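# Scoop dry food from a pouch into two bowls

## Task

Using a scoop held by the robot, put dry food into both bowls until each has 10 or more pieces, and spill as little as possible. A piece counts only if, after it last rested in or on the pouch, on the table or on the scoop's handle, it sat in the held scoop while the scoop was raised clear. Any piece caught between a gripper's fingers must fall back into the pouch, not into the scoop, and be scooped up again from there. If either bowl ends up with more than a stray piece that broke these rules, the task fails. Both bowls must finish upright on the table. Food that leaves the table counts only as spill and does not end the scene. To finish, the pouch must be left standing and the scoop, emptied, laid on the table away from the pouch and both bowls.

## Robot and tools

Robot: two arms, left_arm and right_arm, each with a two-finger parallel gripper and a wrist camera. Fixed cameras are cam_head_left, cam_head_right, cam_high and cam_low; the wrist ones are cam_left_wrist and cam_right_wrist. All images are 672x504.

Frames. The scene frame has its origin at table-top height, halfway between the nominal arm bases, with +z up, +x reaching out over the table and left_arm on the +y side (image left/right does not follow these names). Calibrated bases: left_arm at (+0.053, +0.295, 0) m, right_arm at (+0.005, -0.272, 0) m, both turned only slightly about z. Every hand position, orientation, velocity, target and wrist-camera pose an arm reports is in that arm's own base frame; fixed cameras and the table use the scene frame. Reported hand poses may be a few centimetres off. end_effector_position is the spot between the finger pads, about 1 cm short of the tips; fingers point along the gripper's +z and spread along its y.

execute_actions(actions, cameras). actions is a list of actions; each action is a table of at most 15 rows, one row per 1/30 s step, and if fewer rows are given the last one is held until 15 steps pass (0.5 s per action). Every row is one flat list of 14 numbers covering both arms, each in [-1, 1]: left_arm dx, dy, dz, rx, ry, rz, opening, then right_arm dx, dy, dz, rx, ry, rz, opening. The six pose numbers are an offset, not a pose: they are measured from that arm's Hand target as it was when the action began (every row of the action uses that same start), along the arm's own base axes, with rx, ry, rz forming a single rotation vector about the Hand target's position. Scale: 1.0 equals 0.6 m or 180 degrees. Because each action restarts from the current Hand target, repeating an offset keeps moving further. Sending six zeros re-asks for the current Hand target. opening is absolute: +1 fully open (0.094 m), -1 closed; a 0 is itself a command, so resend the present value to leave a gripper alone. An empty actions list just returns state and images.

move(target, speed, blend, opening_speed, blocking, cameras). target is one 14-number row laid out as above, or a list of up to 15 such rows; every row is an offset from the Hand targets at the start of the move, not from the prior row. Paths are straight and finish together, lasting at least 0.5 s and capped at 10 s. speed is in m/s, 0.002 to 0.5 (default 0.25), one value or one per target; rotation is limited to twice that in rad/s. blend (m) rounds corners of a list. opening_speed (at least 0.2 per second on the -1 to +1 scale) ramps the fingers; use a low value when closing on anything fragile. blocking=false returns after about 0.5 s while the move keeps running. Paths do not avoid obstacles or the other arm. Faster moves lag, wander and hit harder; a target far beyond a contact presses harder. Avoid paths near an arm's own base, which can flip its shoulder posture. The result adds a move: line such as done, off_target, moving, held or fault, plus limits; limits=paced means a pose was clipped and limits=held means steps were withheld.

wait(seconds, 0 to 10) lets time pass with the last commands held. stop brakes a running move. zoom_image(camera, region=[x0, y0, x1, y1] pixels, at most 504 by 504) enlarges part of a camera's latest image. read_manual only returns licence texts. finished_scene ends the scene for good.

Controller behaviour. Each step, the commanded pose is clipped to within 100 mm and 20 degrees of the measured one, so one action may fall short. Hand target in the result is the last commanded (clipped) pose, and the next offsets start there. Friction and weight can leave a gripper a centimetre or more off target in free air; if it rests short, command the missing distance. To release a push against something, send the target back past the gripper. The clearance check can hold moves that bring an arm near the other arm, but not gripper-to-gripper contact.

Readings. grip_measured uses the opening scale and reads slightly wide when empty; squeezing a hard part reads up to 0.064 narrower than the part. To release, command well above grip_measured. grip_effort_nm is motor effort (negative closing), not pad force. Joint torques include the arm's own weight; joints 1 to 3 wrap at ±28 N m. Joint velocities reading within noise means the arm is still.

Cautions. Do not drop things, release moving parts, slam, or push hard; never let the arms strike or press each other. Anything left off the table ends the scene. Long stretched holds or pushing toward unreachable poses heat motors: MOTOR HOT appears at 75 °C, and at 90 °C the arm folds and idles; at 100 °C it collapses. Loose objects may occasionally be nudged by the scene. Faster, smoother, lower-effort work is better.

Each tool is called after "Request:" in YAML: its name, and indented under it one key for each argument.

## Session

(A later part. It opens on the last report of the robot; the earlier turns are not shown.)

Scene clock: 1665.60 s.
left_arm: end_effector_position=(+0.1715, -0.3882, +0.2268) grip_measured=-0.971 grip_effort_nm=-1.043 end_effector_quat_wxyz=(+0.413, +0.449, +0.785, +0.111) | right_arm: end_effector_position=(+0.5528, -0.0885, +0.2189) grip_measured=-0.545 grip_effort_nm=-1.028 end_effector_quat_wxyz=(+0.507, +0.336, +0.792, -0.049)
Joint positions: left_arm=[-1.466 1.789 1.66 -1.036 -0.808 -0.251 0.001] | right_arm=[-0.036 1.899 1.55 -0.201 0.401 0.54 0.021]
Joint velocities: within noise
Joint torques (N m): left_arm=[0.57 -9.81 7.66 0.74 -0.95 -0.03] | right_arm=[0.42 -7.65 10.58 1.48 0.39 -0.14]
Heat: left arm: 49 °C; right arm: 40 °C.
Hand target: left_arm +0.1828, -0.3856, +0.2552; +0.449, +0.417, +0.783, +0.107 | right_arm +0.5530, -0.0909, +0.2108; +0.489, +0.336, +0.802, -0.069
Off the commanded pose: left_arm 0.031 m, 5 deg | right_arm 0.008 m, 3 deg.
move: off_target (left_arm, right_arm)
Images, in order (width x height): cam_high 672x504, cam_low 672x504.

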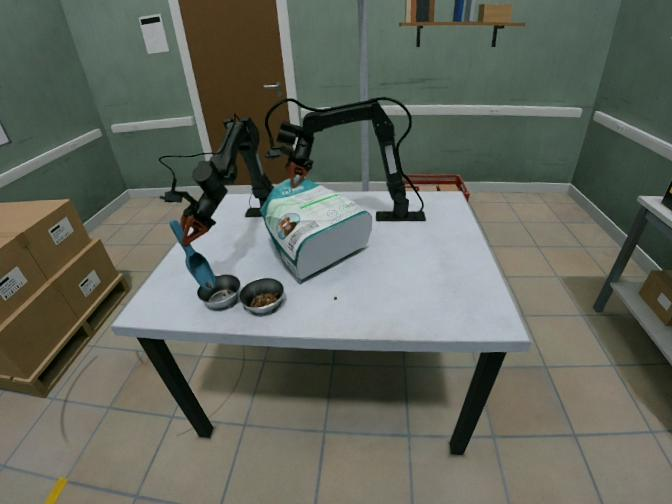

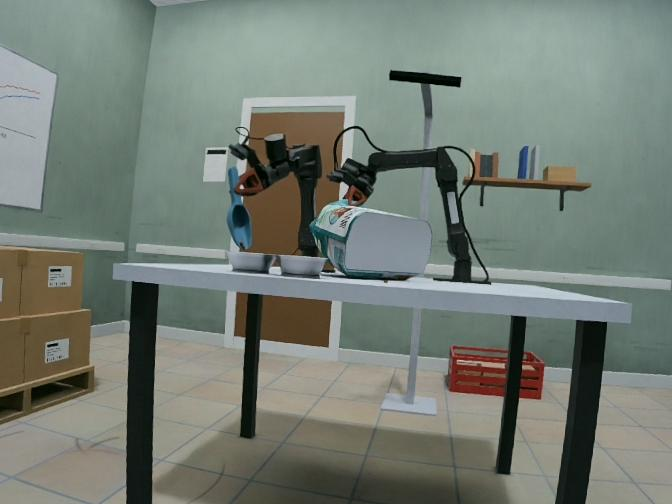

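Request:
move:
  target:
    - [0,0,0,0,0,0,-1,0.03,0.05,0.01,0,0,0,-0.979154]
    - [0,0,0,0,0,0,-1,0.045,0.05,0.025,-0.11,0.09,0,-0.979154]
  speed: 0.14
  blend: 0.01
  cameras: ["cam_high","cam_low"]

Request:
zoom_image:
  camera: "cam_high"
  region: [150, 200, 320, 330]

Scene clock: 1671.63 s.
left_arm: end_effector_position=(+0.1715, -0.3882, +0.2268) grip_measured=-0.971 grip_effort_nm=-1.043 end_effector_quat_wxyz=(+0.413, +0.449, +0.785, +0.111) | right_arm: end_effector_position=(+0.5819, -0.0579, +0.2345) grip_measured=-0.545 grip_effort_nm=-1.033 end_effector_quat_wxyz=(+0.443, +0.238, +0.833, -0.229)
Joint positions: left_arm=[-1.466 1.789 1.66 -1.036 -0.808 -0.251 0.001] | right_arm=[0.099 2.173 2.07 -0.621 0.71 0.325 0.021]
Joint velocities: within noise
Joint torques (N m): left_arm=[0.49 -9.95 7.75 0.71 -0.93 -0.01] | right_arm=[0.32 -9.35 10.18 1.25 0.58 -0.11]
Heat: left arm: 49 °C; right arm: 40 °C.
Hand target: left_arm +0.1828, -0.3856, +0.2552; +0.449, +0.417, +0.783, +0.107 | right_arm +0.5800, -0.0609, +0.2257; +0.422, +0.234, +0.839, -0.251
Off the commanded pose: left_arm 0.031 m, 5 deg | right_arm 0.009 m, 4 deg.
move: off_target (left_arm, right_arm)
Images, in order (width x height): cam_high 672x504, cam_low 672x504.

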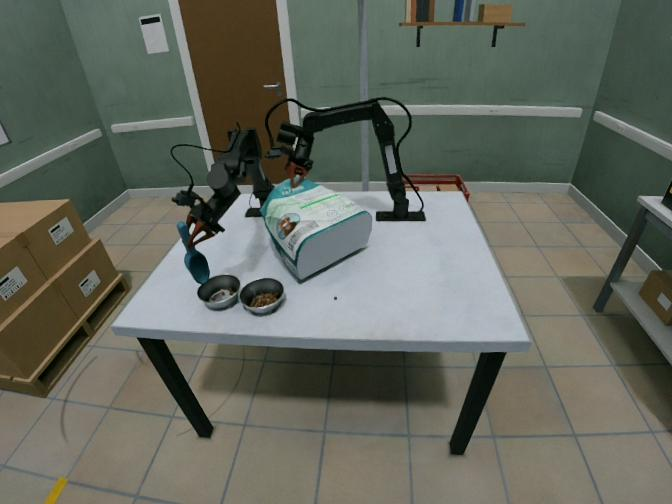

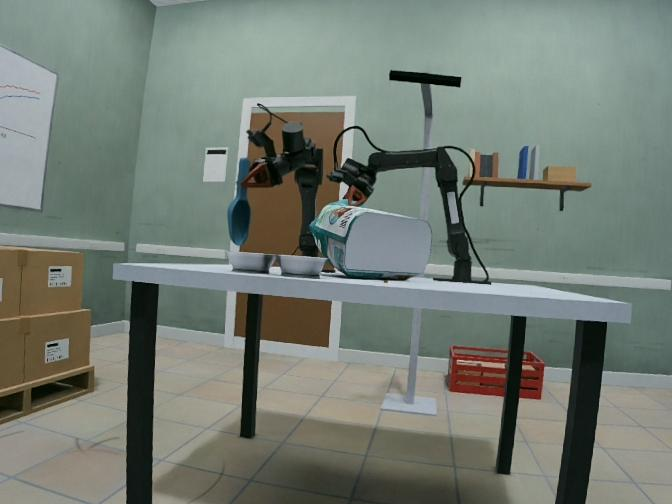

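Scaled by 2.965.

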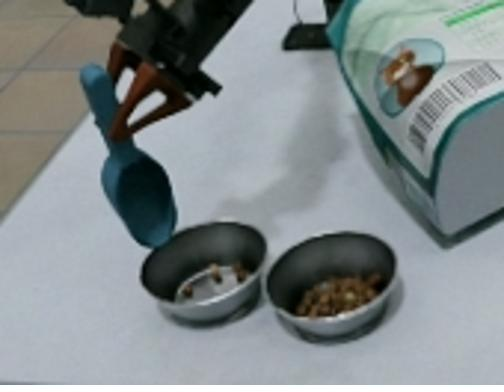

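Request:
move:
  target:
    - [0,0,0,0,0,0,-1,-0.05,-0.06,0.1,0,0,0,-0.979154]
    - [0,0,0,0,0,0,-1,-0.333,-0.198,0.09,0.0466,-0.0885,0.2189,-0.979154]
  speed: 0.25
  blend: 0.03
  cameras: ["cam_high","cam_right_wrist"]

Request:
zoom_image:
  camera: "cam_right_wrist"
  region: [60, 160, 310, 400]

Scene clock: 1685.97 s.
left_arm: end_effector_position=(+0.1715, -0.3882, +0.2268) grip_measured=-0.971 grip_effort_nm=-1.043 end_effector_quat_wxyz=(+0.413, +0.449, +0.785, +0.111) | right_arm: end_effector_position=(+0.3796, -0.1844, +0.2678) grip_measured=-0.545 grip_effort_nm=-1.033 end_effector_quat_wxyz=(+0.553, +0.021, +0.833, +0.005)
Joint positions: left_arm=[-1.466 1.789 1.66 -1.036 -0.808 -0.251 0.001] | right_arm=[-0.705 1.373 1.106 -0.233 -0.626 -0.275 0.021]
Joint velocities: within noise
Joint torques (N m): left_arm=[0.35 -9.95 7.6 0.69 -0.94 -0.04] | right_arm=[-0.25 -6.72 6.13 2.61 -0.44 -0.14]
Heat: left arm: 49 °C; right arm: 40 °C.
Hand target: left_arm +0.1828, -0.3856, +0.2552; +0.449, +0.417, +0.783, +0.107 | right_arm +0.3802, -0.1797, +0.2797; +0.574, +0.000, +0.819, +0.000
Off the commanded pose: left_arm 0.031 m, 5 deg | right_arm 0.013 m, 4 deg.
move: off_target (left_arm, right_arm)
Images, in order (width x height): cam_high 672x504, cam_right_wrist 672x504.

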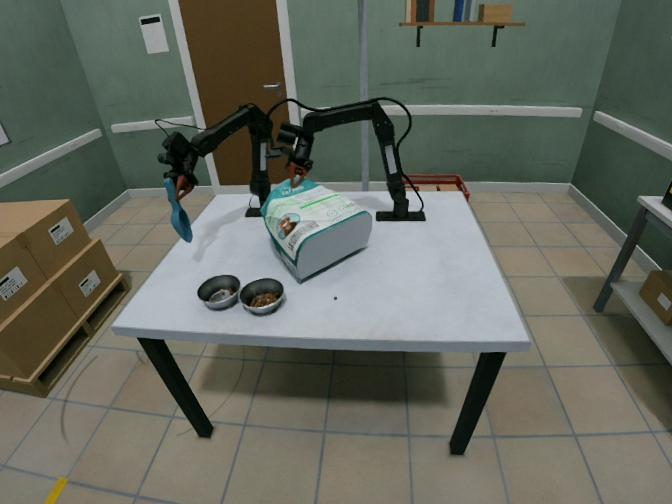

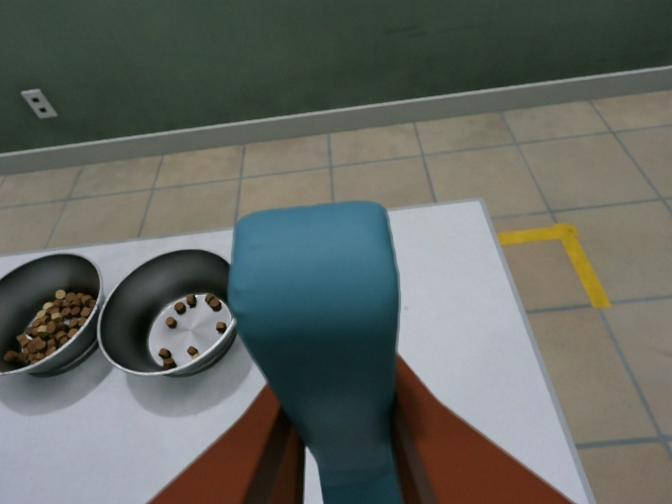

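Scaled by 2.016.

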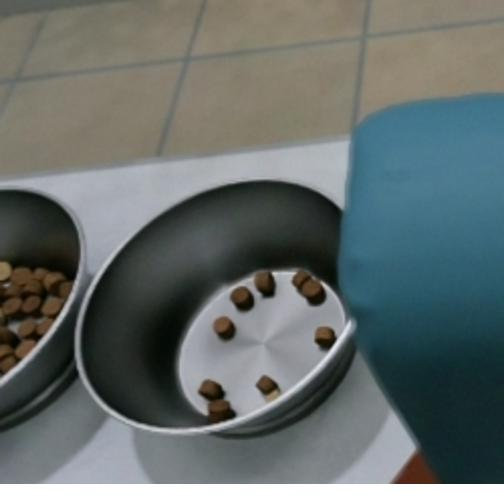

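Request:
execute_actions:
  actions: []
  cameras: ["cam_right_wrist","cam_high","cam_left_wrist"]

Scene clock: 1709.07 s.
left_arm: end_effector_position=(+0.1715, -0.3882, +0.2268) grip_measured=-0.971 grip_effort_nm=-1.043 end_effector_quat_wxyz=(+0.413, +0.449, +0.785, +0.111) | right_arm: end_effector_position=(+0.3796, -0.1843, +0.2679) grip_measured=-0.545 grip_effort_nm=-1.023 end_effector_quat_wxyz=(+0.553, +0.021, +0.833, +0.005)
Joint positions: left_arm=[-1.466 1.789 1.66 -1.036 -0.808 -0.251 0.001] | right_arm=[-0.705 1.373 1.106 -0.232 -0.626 -0.275 0.021]
Joint velocities: within noise
Joint torques (N m): left_arm=[0.44 -9.78 7.68 0.72 -0.94 -0.02] | right_arm=[-0.14 -6.75 6.17 2.62 -0.44 -0.15]
Heat: left arm: 49 °C; right arm: 40 °C.
Hand target: left_arm +0.1828, -0.3856, +0.2552; +0.449, +0.417, +0.783, +0.107 | right_arm +0.3803, -0.1797, +0.2798; +0.574, +0.000, +0.819, +0.000
Tool commands: left_gripper/opening=-1.0 right_gripper/opening=-0.979154
Off the commanded pose: left_arm 0.031 m, 5 deg | right_arm 0.013 m, 4 deg.
Images, in order (width x height): cam_high 672x504, cam_left_wrist 672x504, cam_right_wrist 672x504.

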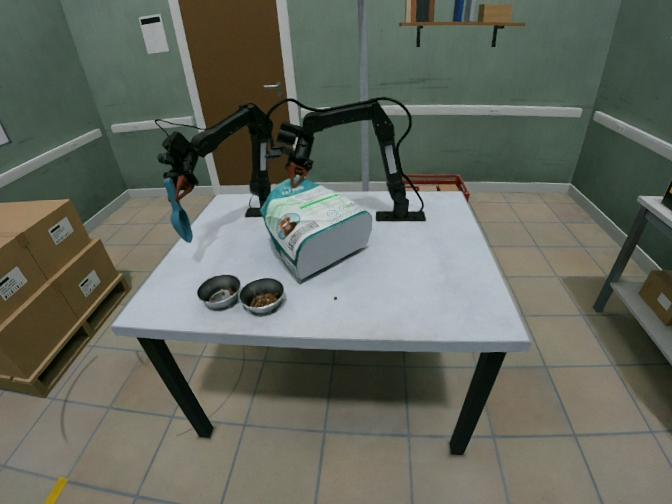

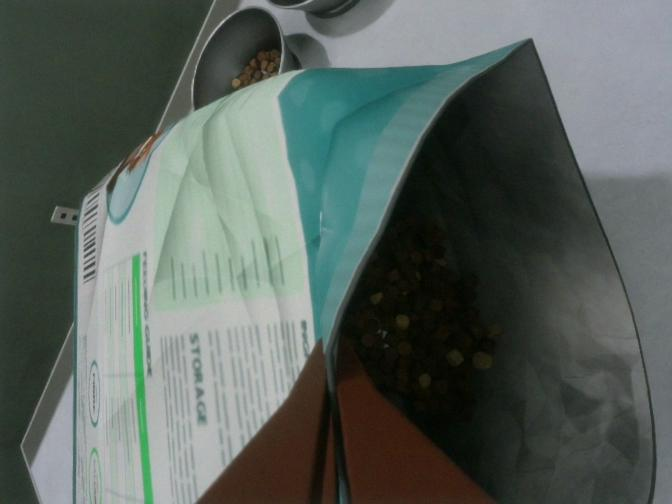

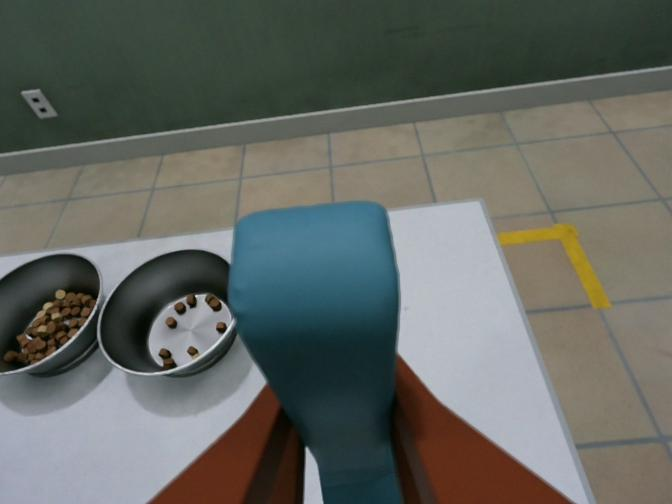

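Request:
move:
  target: [0,0,0,0,0,0,-1,0.133,0.15,0.0,0,0.139,0,-0.979154]
  speed: 0.15
  cameras: ["cam_right_wrist"]

Request:
zoom_image:
  camera: "cam_right_wrist"
  region: [0, 100, 336, 436]

Scene clock: 1719.47 s.
left_arm: end_effector_position=(+0.1715, -0.3882, +0.2268) grip_measured=-0.971 grip_effort_nm=-1.048 end_effector_quat_wxyz=(+0.413, +0.449, +0.785, +0.111) | right_arm: end_effector_position=(+0.4618, -0.0888, +0.2834) grip_measured=-0.545 grip_effort_nm=-1.028 end_effector_quat_wxyz=(+0.401, -0.007, +0.916, +0.000)
Joint positions: left_arm=[-1.466 1.789 1.66 -1.036 -0.808 -0.251 0.001] | right_arm=[-0.268 1.687 1.738 -0.816 -0.2 -0.196 0.021]
Joint velocities: within noise
Joint torques (N m): left_arm=[0.36 -10.07 7.77 0.71 -0.95 -0.05] | right_arm=[0.09 -5.85 10.18 1.33 0.08 0.07]
Heat: left arm: 49 °C; right arm: 40 °C.
Hand target: left_arm +0.1828, -0.3856, +0.2552; +0.449, +0.417, +0.783, +0.107 | right_arm +0.4600, -0.0897, +0.2797; +0.383, +0.000, +0.924, +0.000
Off the commanded pose: left_arm 0.031 m, 5 deg | right_arm 0.004 m, 2 deg.
move: off_target (left_arm)
Images, in order (width x height): cam_right_wrist 672x504.

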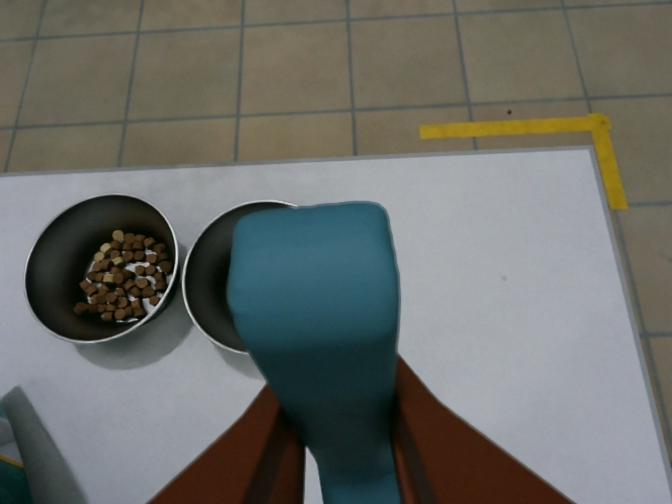

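Scaled by 1.500.

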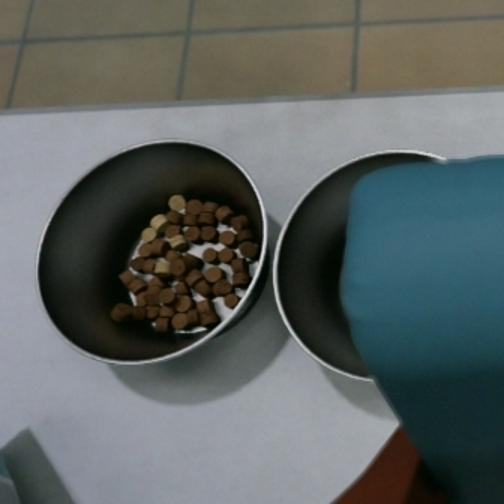

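Request:
move:
  target: [0,0,0,0,0,0,-1,0.02,-0.15,0.0,0,0,0,-0.979154]
  speed: 0.15
  cameras: ["cam_right_wrist"]

Request:
zoom_image:
  camera: "cam_right_wrist"
  region: [60, 150, 300, 390]

Scene clock: 1724.73 s.
left_arm: end_effector_position=(+0.1715, -0.3882, +0.2268) grip_measured=-0.971 grip_effort_nm=-1.048 end_effector_quat_wxyz=(+0.413, +0.449, +0.785, +0.111) | right_arm: end_effector_position=(+0.4715, -0.1865, +0.2849) grip_measured=-0.545 grip_effort_nm=-1.033 end_effector_quat_wxyz=(+0.396, +0.008, +0.918, -0.019)
Joint positions: left_arm=[-1.466 1.789 1.66 -1.036 -0.808 -0.251 0.001] | right_arm=[-0.485 1.882 1.997 -0.918 -0.308 -0.343 0.021]
Joint velocities: within noise
Joint torques (N m): left_arm=[0.43 -9.88 7.69 0.72 -0.96 -0.01] | right_arm=[0.1 -7.06 9.8 1.26 -0.36 -0.13]
Heat: left arm: 49 °C; right arm: 39 °C.
Hand target: left_arm +0.1828, -0.3856, +0.2552; +0.449, +0.417, +0.783, +0.107 | right_arm +0.4720, -0.1797, +0.2797; +0.383, +0.000, +0.924, -0.001
Off the commanded pose: left_arm 0.031 m, 5 deg | right_arm 0.009 m, 3 deg.
move: off_target (left_arm, right_arm)
Images, in order (width x height): cam_right_wrist 672x504.

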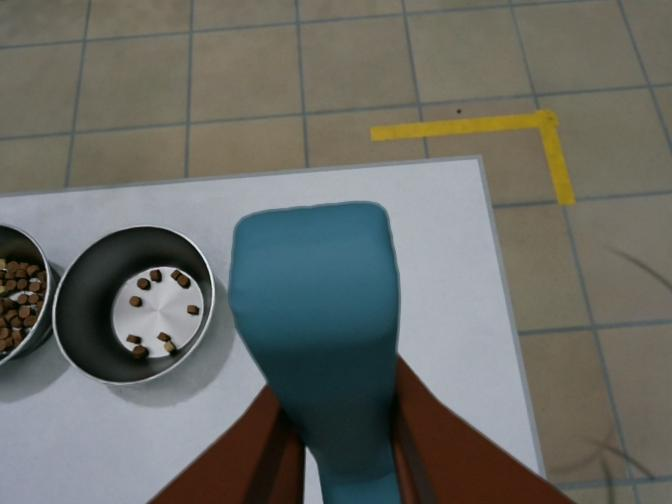

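Scaled by 2.100.

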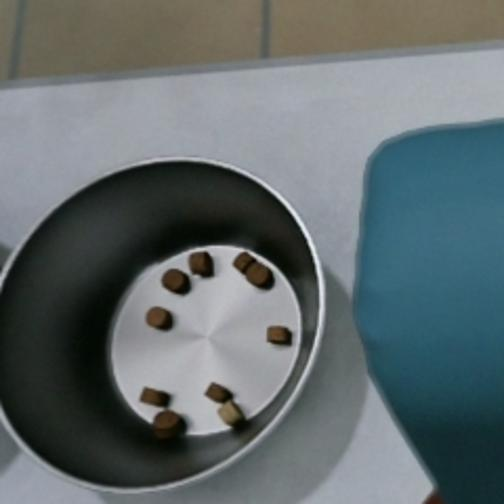

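Request:
zoom_image:
  camera: "cam_right_wrist"
  region: [105, 255, 220, 370]

Scaled by 4.383.

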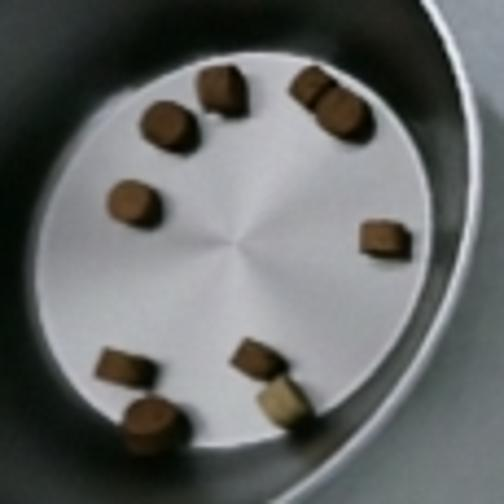

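Request:
move:
  target: [0,0,0,0,0,0,-1,-0.07,-0.067,-0.2,0,0.183,0,-0.979154]
  speed: 0.15
  cameras: ["cam_right_wrist","cam_head_right","cam_low"]

Scene clock: 1730.60 s.
left_arm: end_effector_position=(+0.1715, -0.3882, +0.2268) grip_measured=-0.971 grip_effort_nm=-1.053 end_effector_quat_wxyz=(+0.413, +0.449, +0.785, +0.111) | right_arm: end_effector_position=(+0.4333, -0.2182, +0.1677) grip_measured=-0.545 grip_effort_nm=-1.028 end_effector_quat_wxyz=(+0.125, +0.002, +0.992, -0.003)
Joint positions: left_arm=[-1.466 1.789 1.66 -1.036 -0.808 -0.251 0.001] | right_arm=[-0.511 2.301 2.44 -1.488 -0.117 -0.494 0.021]
Joint velocities: within noise
Joint torques (N m): left_arm=[0.44 -9.98 7.58 0.67 -0.94 -0.04] | right_arm=[-0.4 -8.9 8.68 0.41 0.09 -0.15]
Heat: left arm: 49 °C; right arm: 39 °C.
Hand target: left_arm +0.1828, -0.3856, +0.2552; +0.449, +0.417, +0.783, +0.107 | right_arm +0.4300, -0.2199, +0.1597; +0.105, +0.000, +0.994, -0.001
Off the commanded pose: left_arm 0.031 m, 5 deg | right_arm 0.009 m, 2 deg.
move: off_target (left_arm)
Images, in order (width x height): cam_head_right 672x504, cam_low 672x504, cam_right_wrist 672x504.

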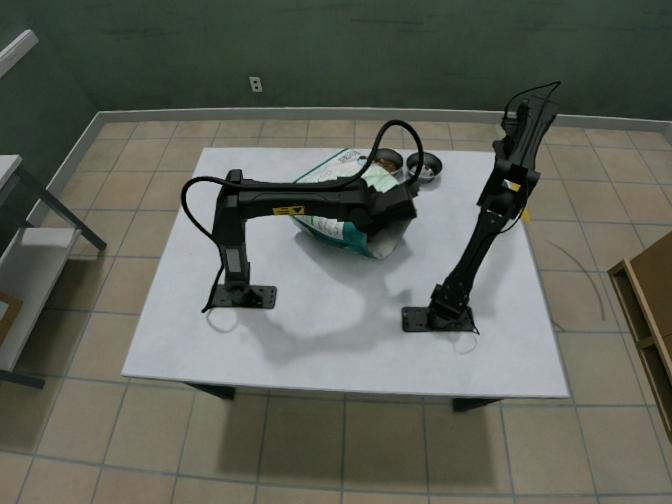

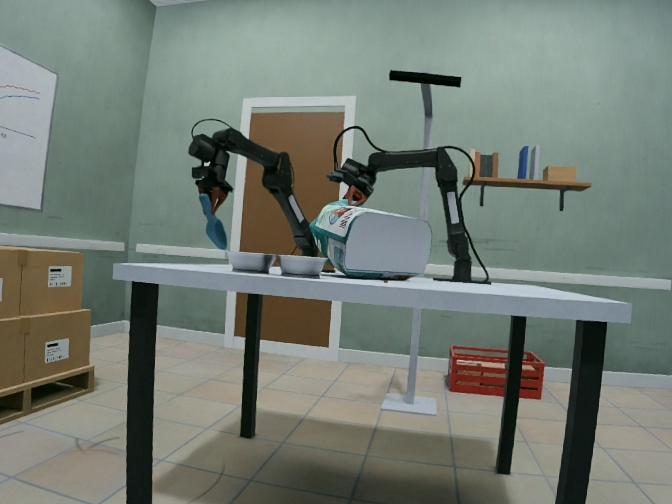

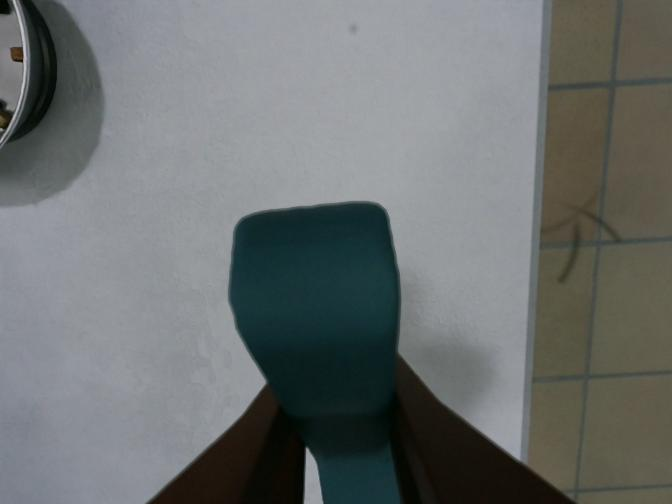

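Request:
zoom_image:
  camera: "cam_low"
  region: [160, 110, 280, 280]

Request:
zoom_image:
  camera: "cam_head_right"
  region: [400, 60, 600, 260]

Scaled by 2.965.

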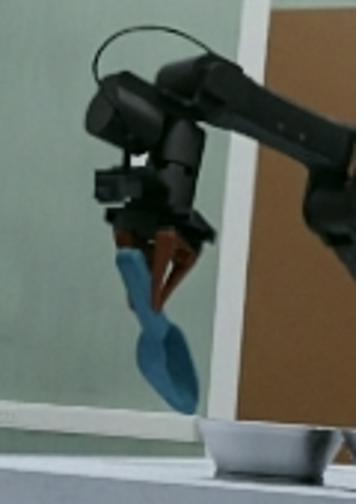

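Scaled by 2.520.

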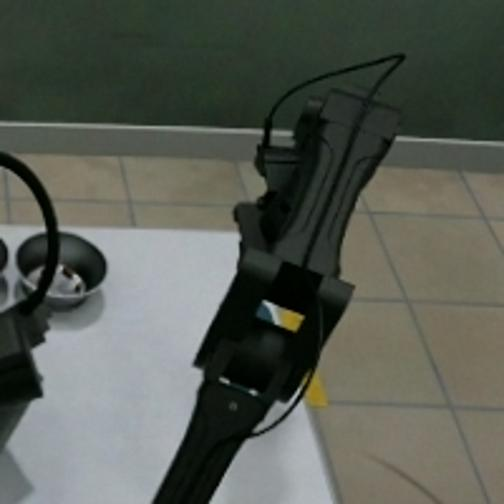

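Request:
move:
  target: [0,0,0,0,0,0,-1,0,0,-0.083,0,0.0,0,-0.979154]
  speed: 0.1
  cameras: ["cam_right_wrist","cam_low","cam_high"]

Request:
zoom_image:
  camera: "cam_low"
  region: [160, 130, 300, 290]

Request:
zoom_image:
  camera: "cam_high"
  region: [120, 120, 300, 280]

Scene clock: 1761.67 s.
left_arm: end_effector_position=(+0.1715, -0.3882, +0.2268) grip_measured=-0.971 grip_effort_nm=-1.038 end_effector_quat_wxyz=(+0.413, +0.449, +0.785, +0.111) | right_arm: end_effector_position=(+0.4209, -0.2095, +0.0956) grip_measured=-0.545 grip_effort_nm=-1.033 end_effector_quat_wxyz=(+0.068, +0.003, +0.997, +0.025)
Joint positions: left_arm=[-1.466 1.789 1.66 -1.036 -0.808 -0.251 0.001] | right_arm=[-0.505 2.296 2.158 -1.336 -0.109 -0.495 0.021]
Joint velocities: within noise
Joint torques (N m): left_arm=[0.42 -9.84 7.69 0.73 -0.95 -0.06] | right_arm=[-0.39 -15.13 4.64 1.28 0.03 -0.12]
Heat: left arm: 50 °C; right arm: 39 °C.
Hand target: left_arm +0.1828, -0.3856, +0.2552; +0.449, +0.417, +0.783, +0.107 | right_arm +0.4300, -0.2199, +0.1099; +0.105, +0.000, +0.994, -0.001
Off the commanded pose: left_arm 0.031 m, 5 deg | right_arm 0.020 m, 5 deg.
move: off_target (left_arm, right_arm)
Images, in order (width x height): cam_high 672x504, cam_low 672x504, cam_right_wrist 672x504.

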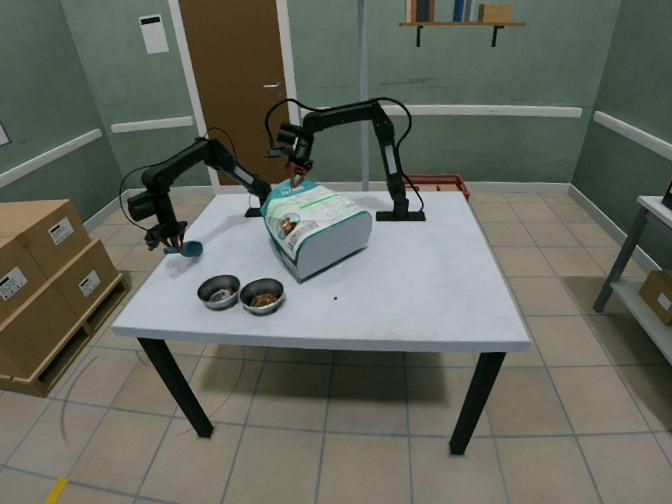

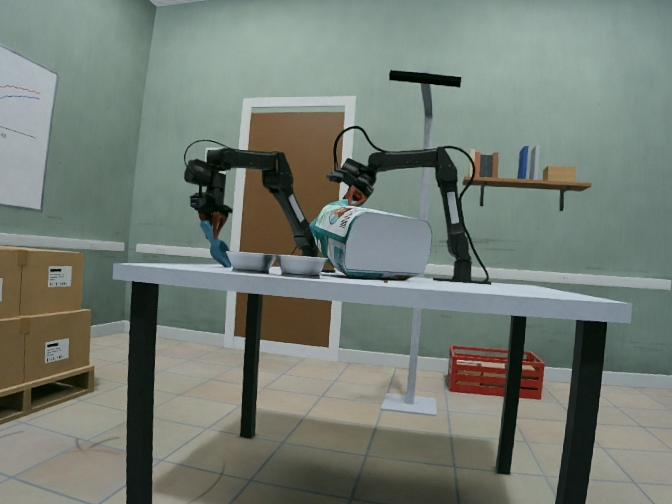

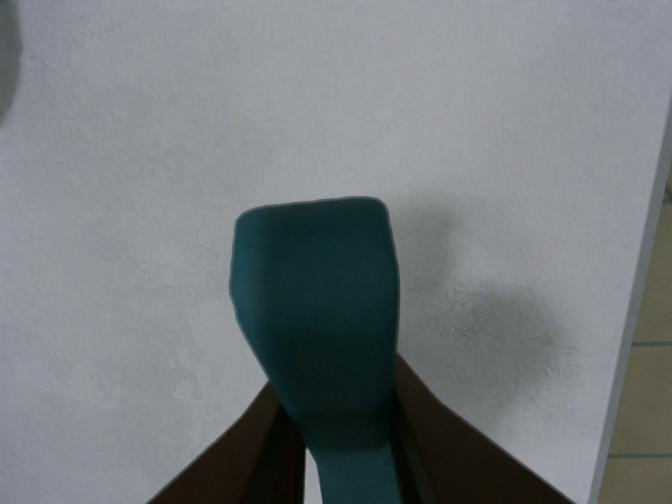

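Scaled by 3.150.

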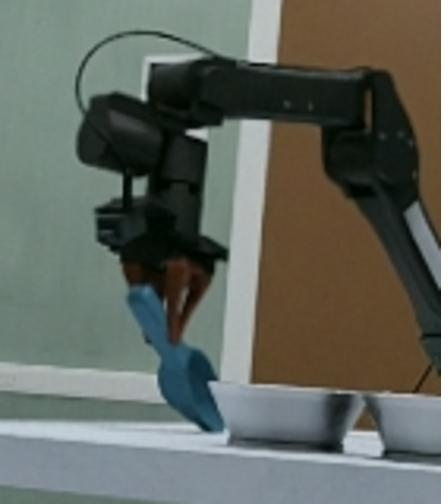

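Scaled by 2.800.

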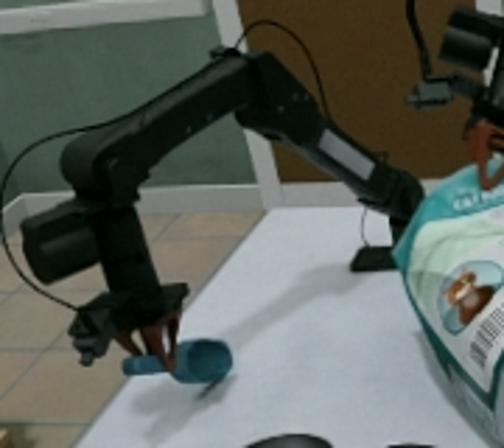

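Request:
move:
  target:
    - [0,0,0,0,0,0,-1,0.01,0,-0.05,0,0,0,-0.565]
    - [0,0,0,0,0,0,-1,0.03,0,-0.1,0,0,0,-0.565]
  speed: 0.05
  opening_speed: 0.2
  blend: 0.01
  cameras: ["cam_right_wrist","cam_low","cam_high"]

Request:
zoom_image:
  camera: "cam_low"
  region: [160, 130, 300, 290]

Request:
zoom_image:
  camera: "cam_high"
  region: [120, 120, 300, 280]

Scene clock: 1771.30 s.
left_arm: end_effector_position=(+0.1715, -0.3882, +0.2268) grip_measured=-0.971 grip_effort_nm=-1.043 end_effector_quat_wxyz=(+0.413, +0.449, +0.785, +0.111) | right_arm: end_effector_position=(+0.4362, -0.2104, +0.0680) grip_measured=-0.545 grip_effort_nm=-1.038 end_effector_quat_wxyz=(+0.093, +0.003, +0.996, +0.012)
Joint positions: left_arm=[-1.466 1.789 1.66 -1.036 -0.808 -0.251 0.001] | right_arm=[-0.491 2.29 2.031 -1.157 -0.109 -0.478 0.021]
Joint velocities: within noise
Joint torques (N m): left_arm=[0.43 -10.02 7.68 0.72 -0.97 -0.03] | right_arm=[0.17 -9.26 4.72 1.63 0.07 -0.08]
Heat: left arm: 50 °C; right arm: 42 °C.
Hand target: left_arm +0.1828, -0.3856, +0.2552; +0.449, +0.417, +0.783, +0.107 | right_arm +0.4481, -0.2199, +0.0499; +0.105, +0.000, +0.994, -0.001
Off the commanded pose: left_arm 0.031 m, 5 deg | right_arm 0.024 m, 2 deg.
move: off_target (left_arm, right_arm)
Images, in order (width x height): cam_high 672x504, cam_low 672x504, cam_right_wrist 672x504.

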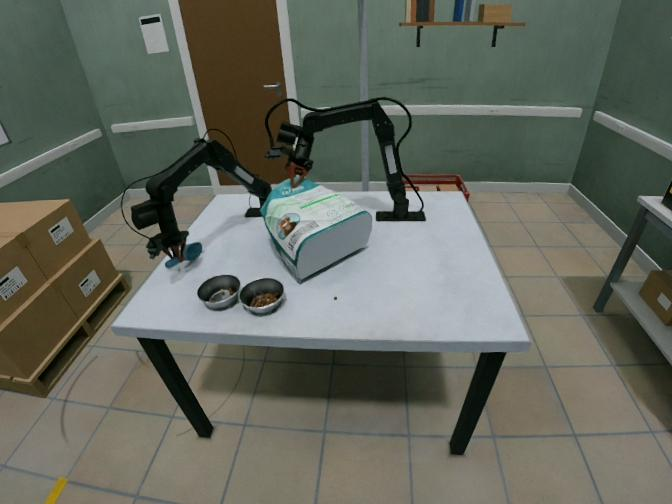

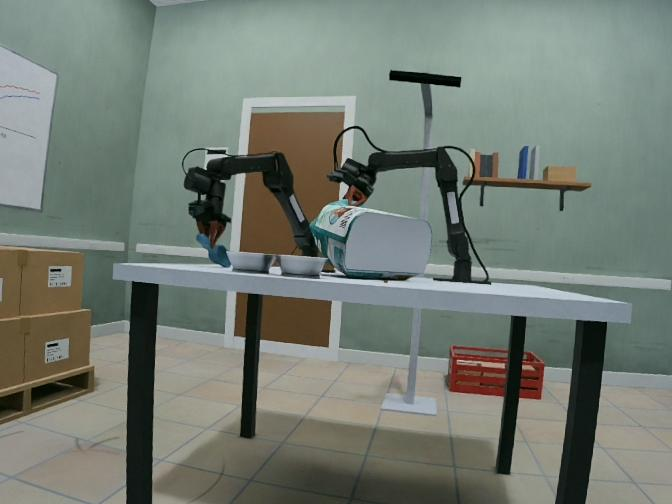

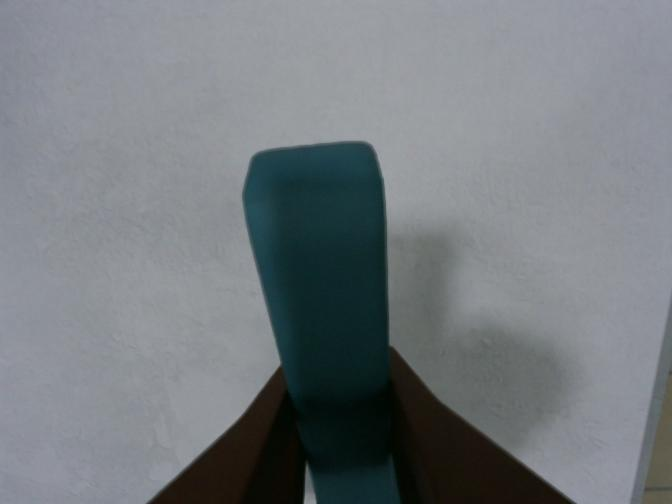

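Scaled by 3.150.

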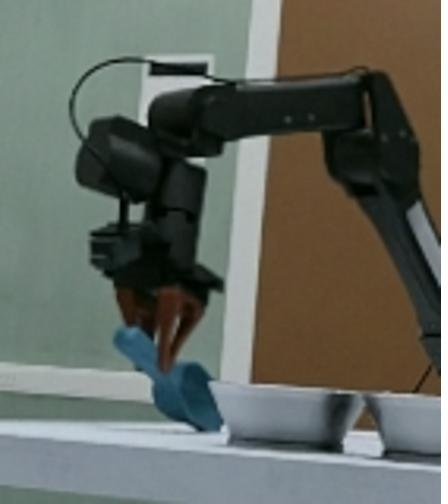

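Scaled by 2.800.

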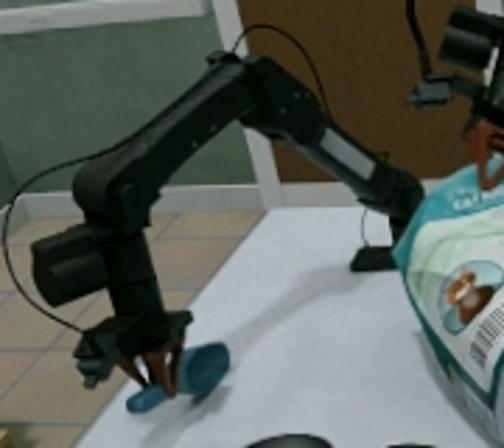

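Working well; continue.

Request:
move:
  target:
    - [0,0,0,0,0,0,-1,0.01,0,-0.035,0,0,0,-0.565]
    - [0,0,0,0,0,0,-1,0.015,0,-0.07,0,0,0,-0.565]
  speed: 0.05
  blend: 0.01
  cameras: ["cam_right_wrist","cam_low","cam_high"]

Request:
zoom_image:
  camera: "cam_low"
  region: [160, 130, 300, 290]

Request:
zoom_image:
  camera: "cam_high"
  region: [120, 120, 300, 280]

Scene clock: 1777.67 s.
left_arm: end_effector_position=(+0.1715, -0.3882, +0.2268) grip_measured=-0.971 grip_effort_nm=-1.048 end_effector_quat_wxyz=(+0.413, +0.449, +0.785, +0.111) | right_arm: end_effector_position=(+0.4493, -0.2105, +0.0371) grip_measured=-0.545 grip_effort_nm=-1.033 end_effector_quat_wxyz=(+0.104, +0.001, +0.995, +0.008)
Joint positions: left_arm=[-1.466 1.789 1.66 -1.036 -0.808 -0.251 0.001] | right_arm=[-0.479 2.328 1.969 -1.033 -0.109 -0.467 0.021]
Joint velocities: within noise
Joint torques (N m): left_arm=[0.53 -9.88 7.65 0.73 -0.95 -0.04] | right_arm=[-0.06 -8.05 4.55 1.66 0.08 -0.1]
Heat: left arm: 50 °C; right arm: 42 °C.
Hand target: left_arm +0.1828, -0.3856, +0.2552; +0.449, +0.417, +0.783, +0.107 | right_arm +0.4570, -0.2199, +0.0079; +0.105, +0.000, +0.994, -0.001
Off the commanded pose: left_arm 0.031 m, 5 deg | right_arm 0.032 m, 1 deg.
move: off_target (left_arm, right_arm)
Images, in order (width x height): cam_high 672x504, cam_low 672x504, cam_right_wrist 672x504.

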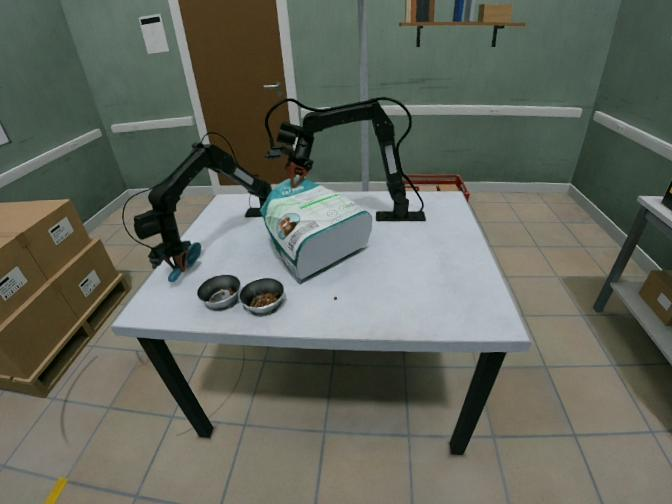

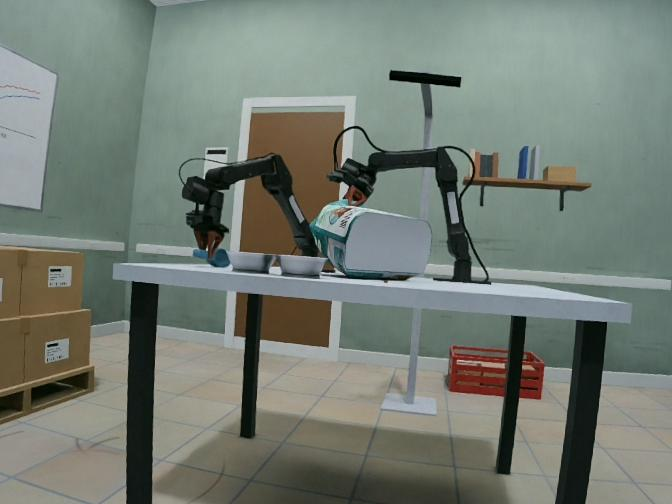

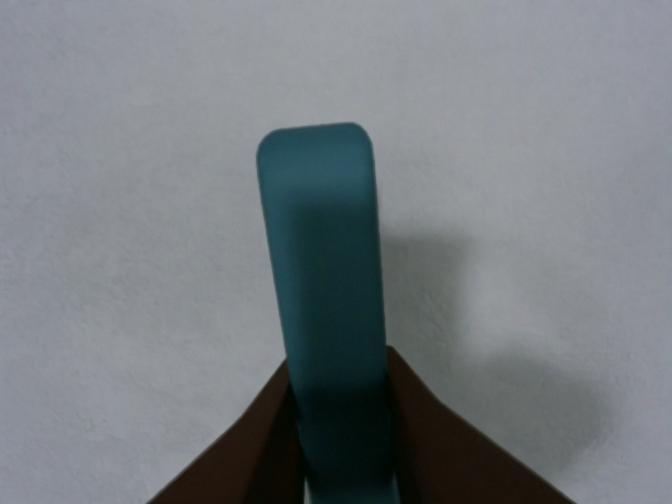

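Scaled by 3.150.

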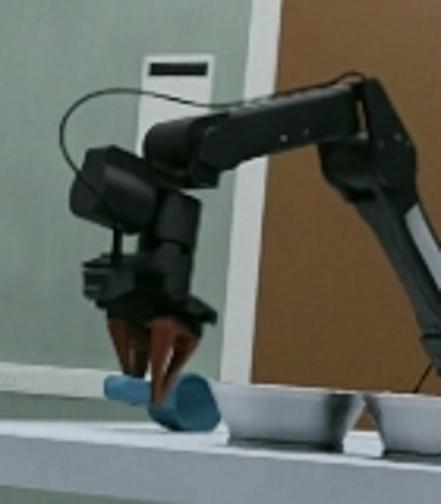

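Scaled by 2.800.

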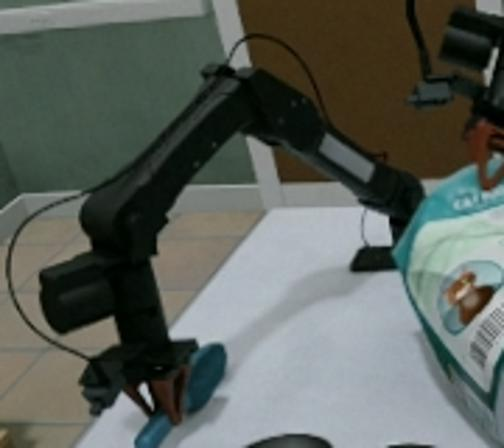

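Request:
move:
  target: [0,0,0,0,0,0,-1,0,0,0.02,0,0,0,0.3]
  speed: 0.05
  opening_speed: 0.4
  cameras: ["cam_right_wrist","cam_high"]

Request:
zoom_image:
  camera: "cam_high"
  region: [120, 120, 300, 280]

Scene clock: 1783.97 s.
left_arm: end_effector_position=(+0.1715, -0.3882, +0.2268) grip_measured=-0.971 grip_effort_nm=-1.043 end_effector_quat_wxyz=(+0.413, +0.449, +0.785, +0.111) | right_arm: end_effector_position=(+0.4509, -0.2158, +0.0292) grip_measured=+0.298 grip_effort_nm=0.095 end_effector_quat_wxyz=(+0.107, +0.005, +0.994, +0.005)
Joint positions: left_arm=[-1.466 1.789 1.66 -1.036 -0.808 -0.251 0.001] | right_arm=[-0.487 2.344 1.963 -1.005 -0.108 -0.467 0.061]
Joint velocities: within noise
Joint torques (N m): left_arm=[0.29 -9.98 7.69 0.73 -0.93 0.01] | right_arm=[0.08 -9.39 8.39 0.9 0.07 -0.12]
Heat: left arm: 50 °C; right arm: 41 °C.
Hand target: left_arm +0.1828, -0.3856, +0.2552; +0.449, +0.417, +0.783, +0.107 | right_arm +0.4571, -0.2199, +0.0199; +0.105, +0.000, +0.994, -0.001
Off the commanded pose: left_arm 0.031 m, 5 deg | right_arm 0.012 m, 1 deg.
move: off_target (left_arm, right_arm)
Images, in order (width x height): cam_high 672x504, cam_right_wrist 672x504.

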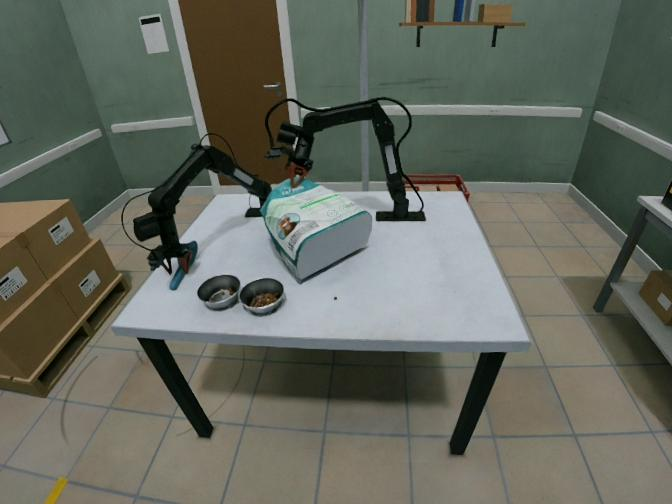

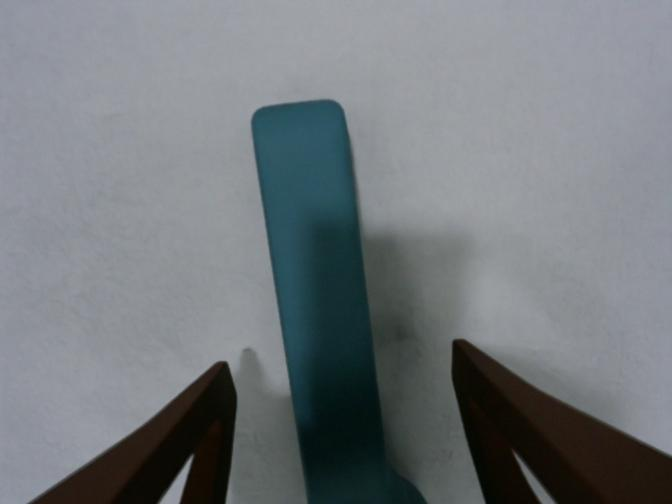

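Scaled by 2.800.

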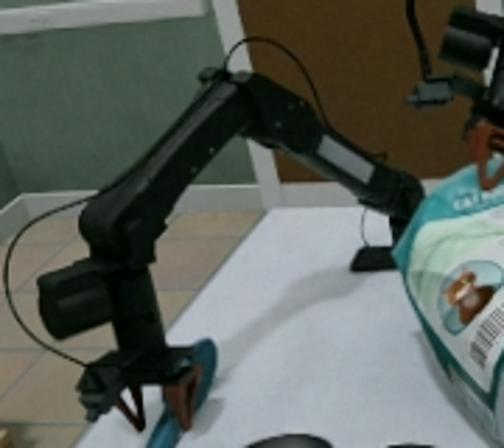

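Request:
move:
  target:
    - [0,0,0,0,0,0,-1,0,0,0,0,0,0,0.7]
    - [0,0,0,0,0,0,-1,0,0,0.25,0,0,0,0.7]
  speed: 0.08
  opening_speed: 0.6
  cameras: ["cam_right_wrist","cam_high"]

Request:
zoom_image:
  camera: "cam_high"
  region: [120, 120, 300, 280]

Scene clock: 1790.50 s.
left_arm: end_effector_position=(+0.1715, -0.3882, +0.2268) grip_measured=-0.971 grip_effort_nm=-1.038 end_effector_quat_wxyz=(+0.413, +0.449, +0.785, +0.111) | right_arm: end_effector_position=(+0.4615, -0.2214, +0.1692) grip_measured=+0.698 grip_effort_nm=0.105 end_effector_quat_wxyz=(+0.147, +0.002, +0.989, -0.016)
Joint positions: left_arm=[-1.466 1.789 1.66 -1.036 -0.808 -0.251 0.001] | right_arm=[-0.487 2.429 2.667 -1.531 -0.108 -0.467 0.08]
Joint velocities: within noise
Joint torques (N m): left_arm=[0.54 -10.02 7.68 0.71 -0.94 -0.07] | right_arm=[-0.12 -11.56 8.17 0.48 0.04 -0.04]
Heat: left arm: 50 °C; right arm: 41 °C.
Hand target: left_arm +0.1828, -0.3856, +0.2552; +0.449, +0.417, +0.783, +0.107 | right_arm +0.4570, -0.2198, +0.1699; +0.105, +0.000, +0.994, +0.000
Off the commanded pose: left_arm 0.031 m, 5 deg | right_arm 0.005 m, 5 deg.
joint sent to its limit (right arm) — joint 4 (wrist pitch), lower limit. The joint targets are off in position and orientation.
move: off_target (left_arm, right_arm)
Images, in order (width x height): cam_high 672x504, cam_right_wrist 672x504.

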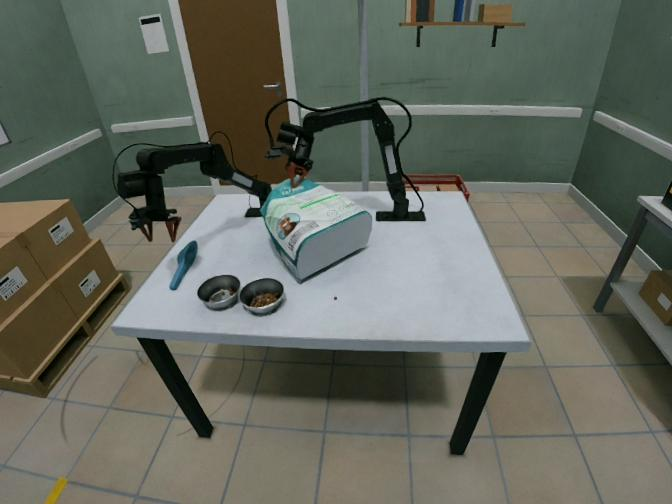

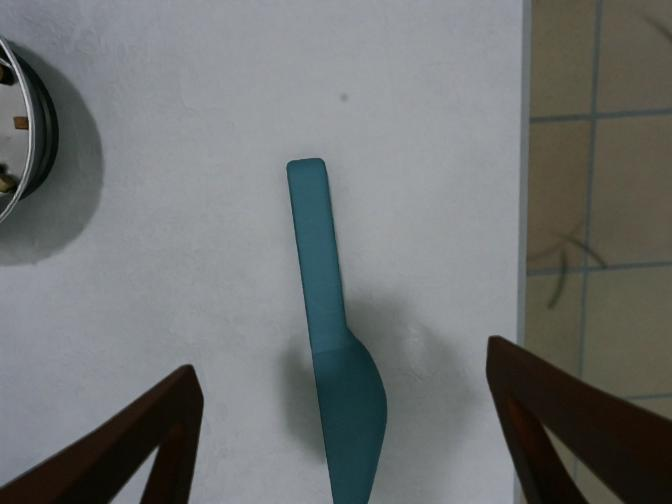

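Scaled by 2.800.

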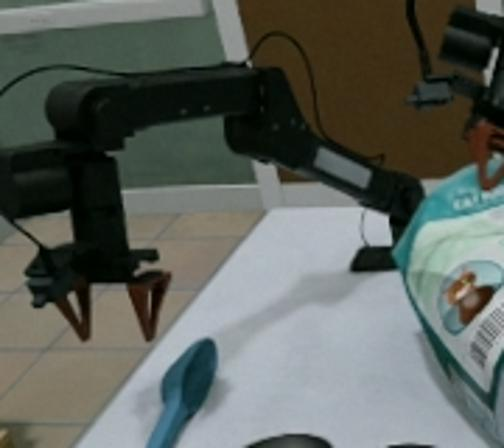

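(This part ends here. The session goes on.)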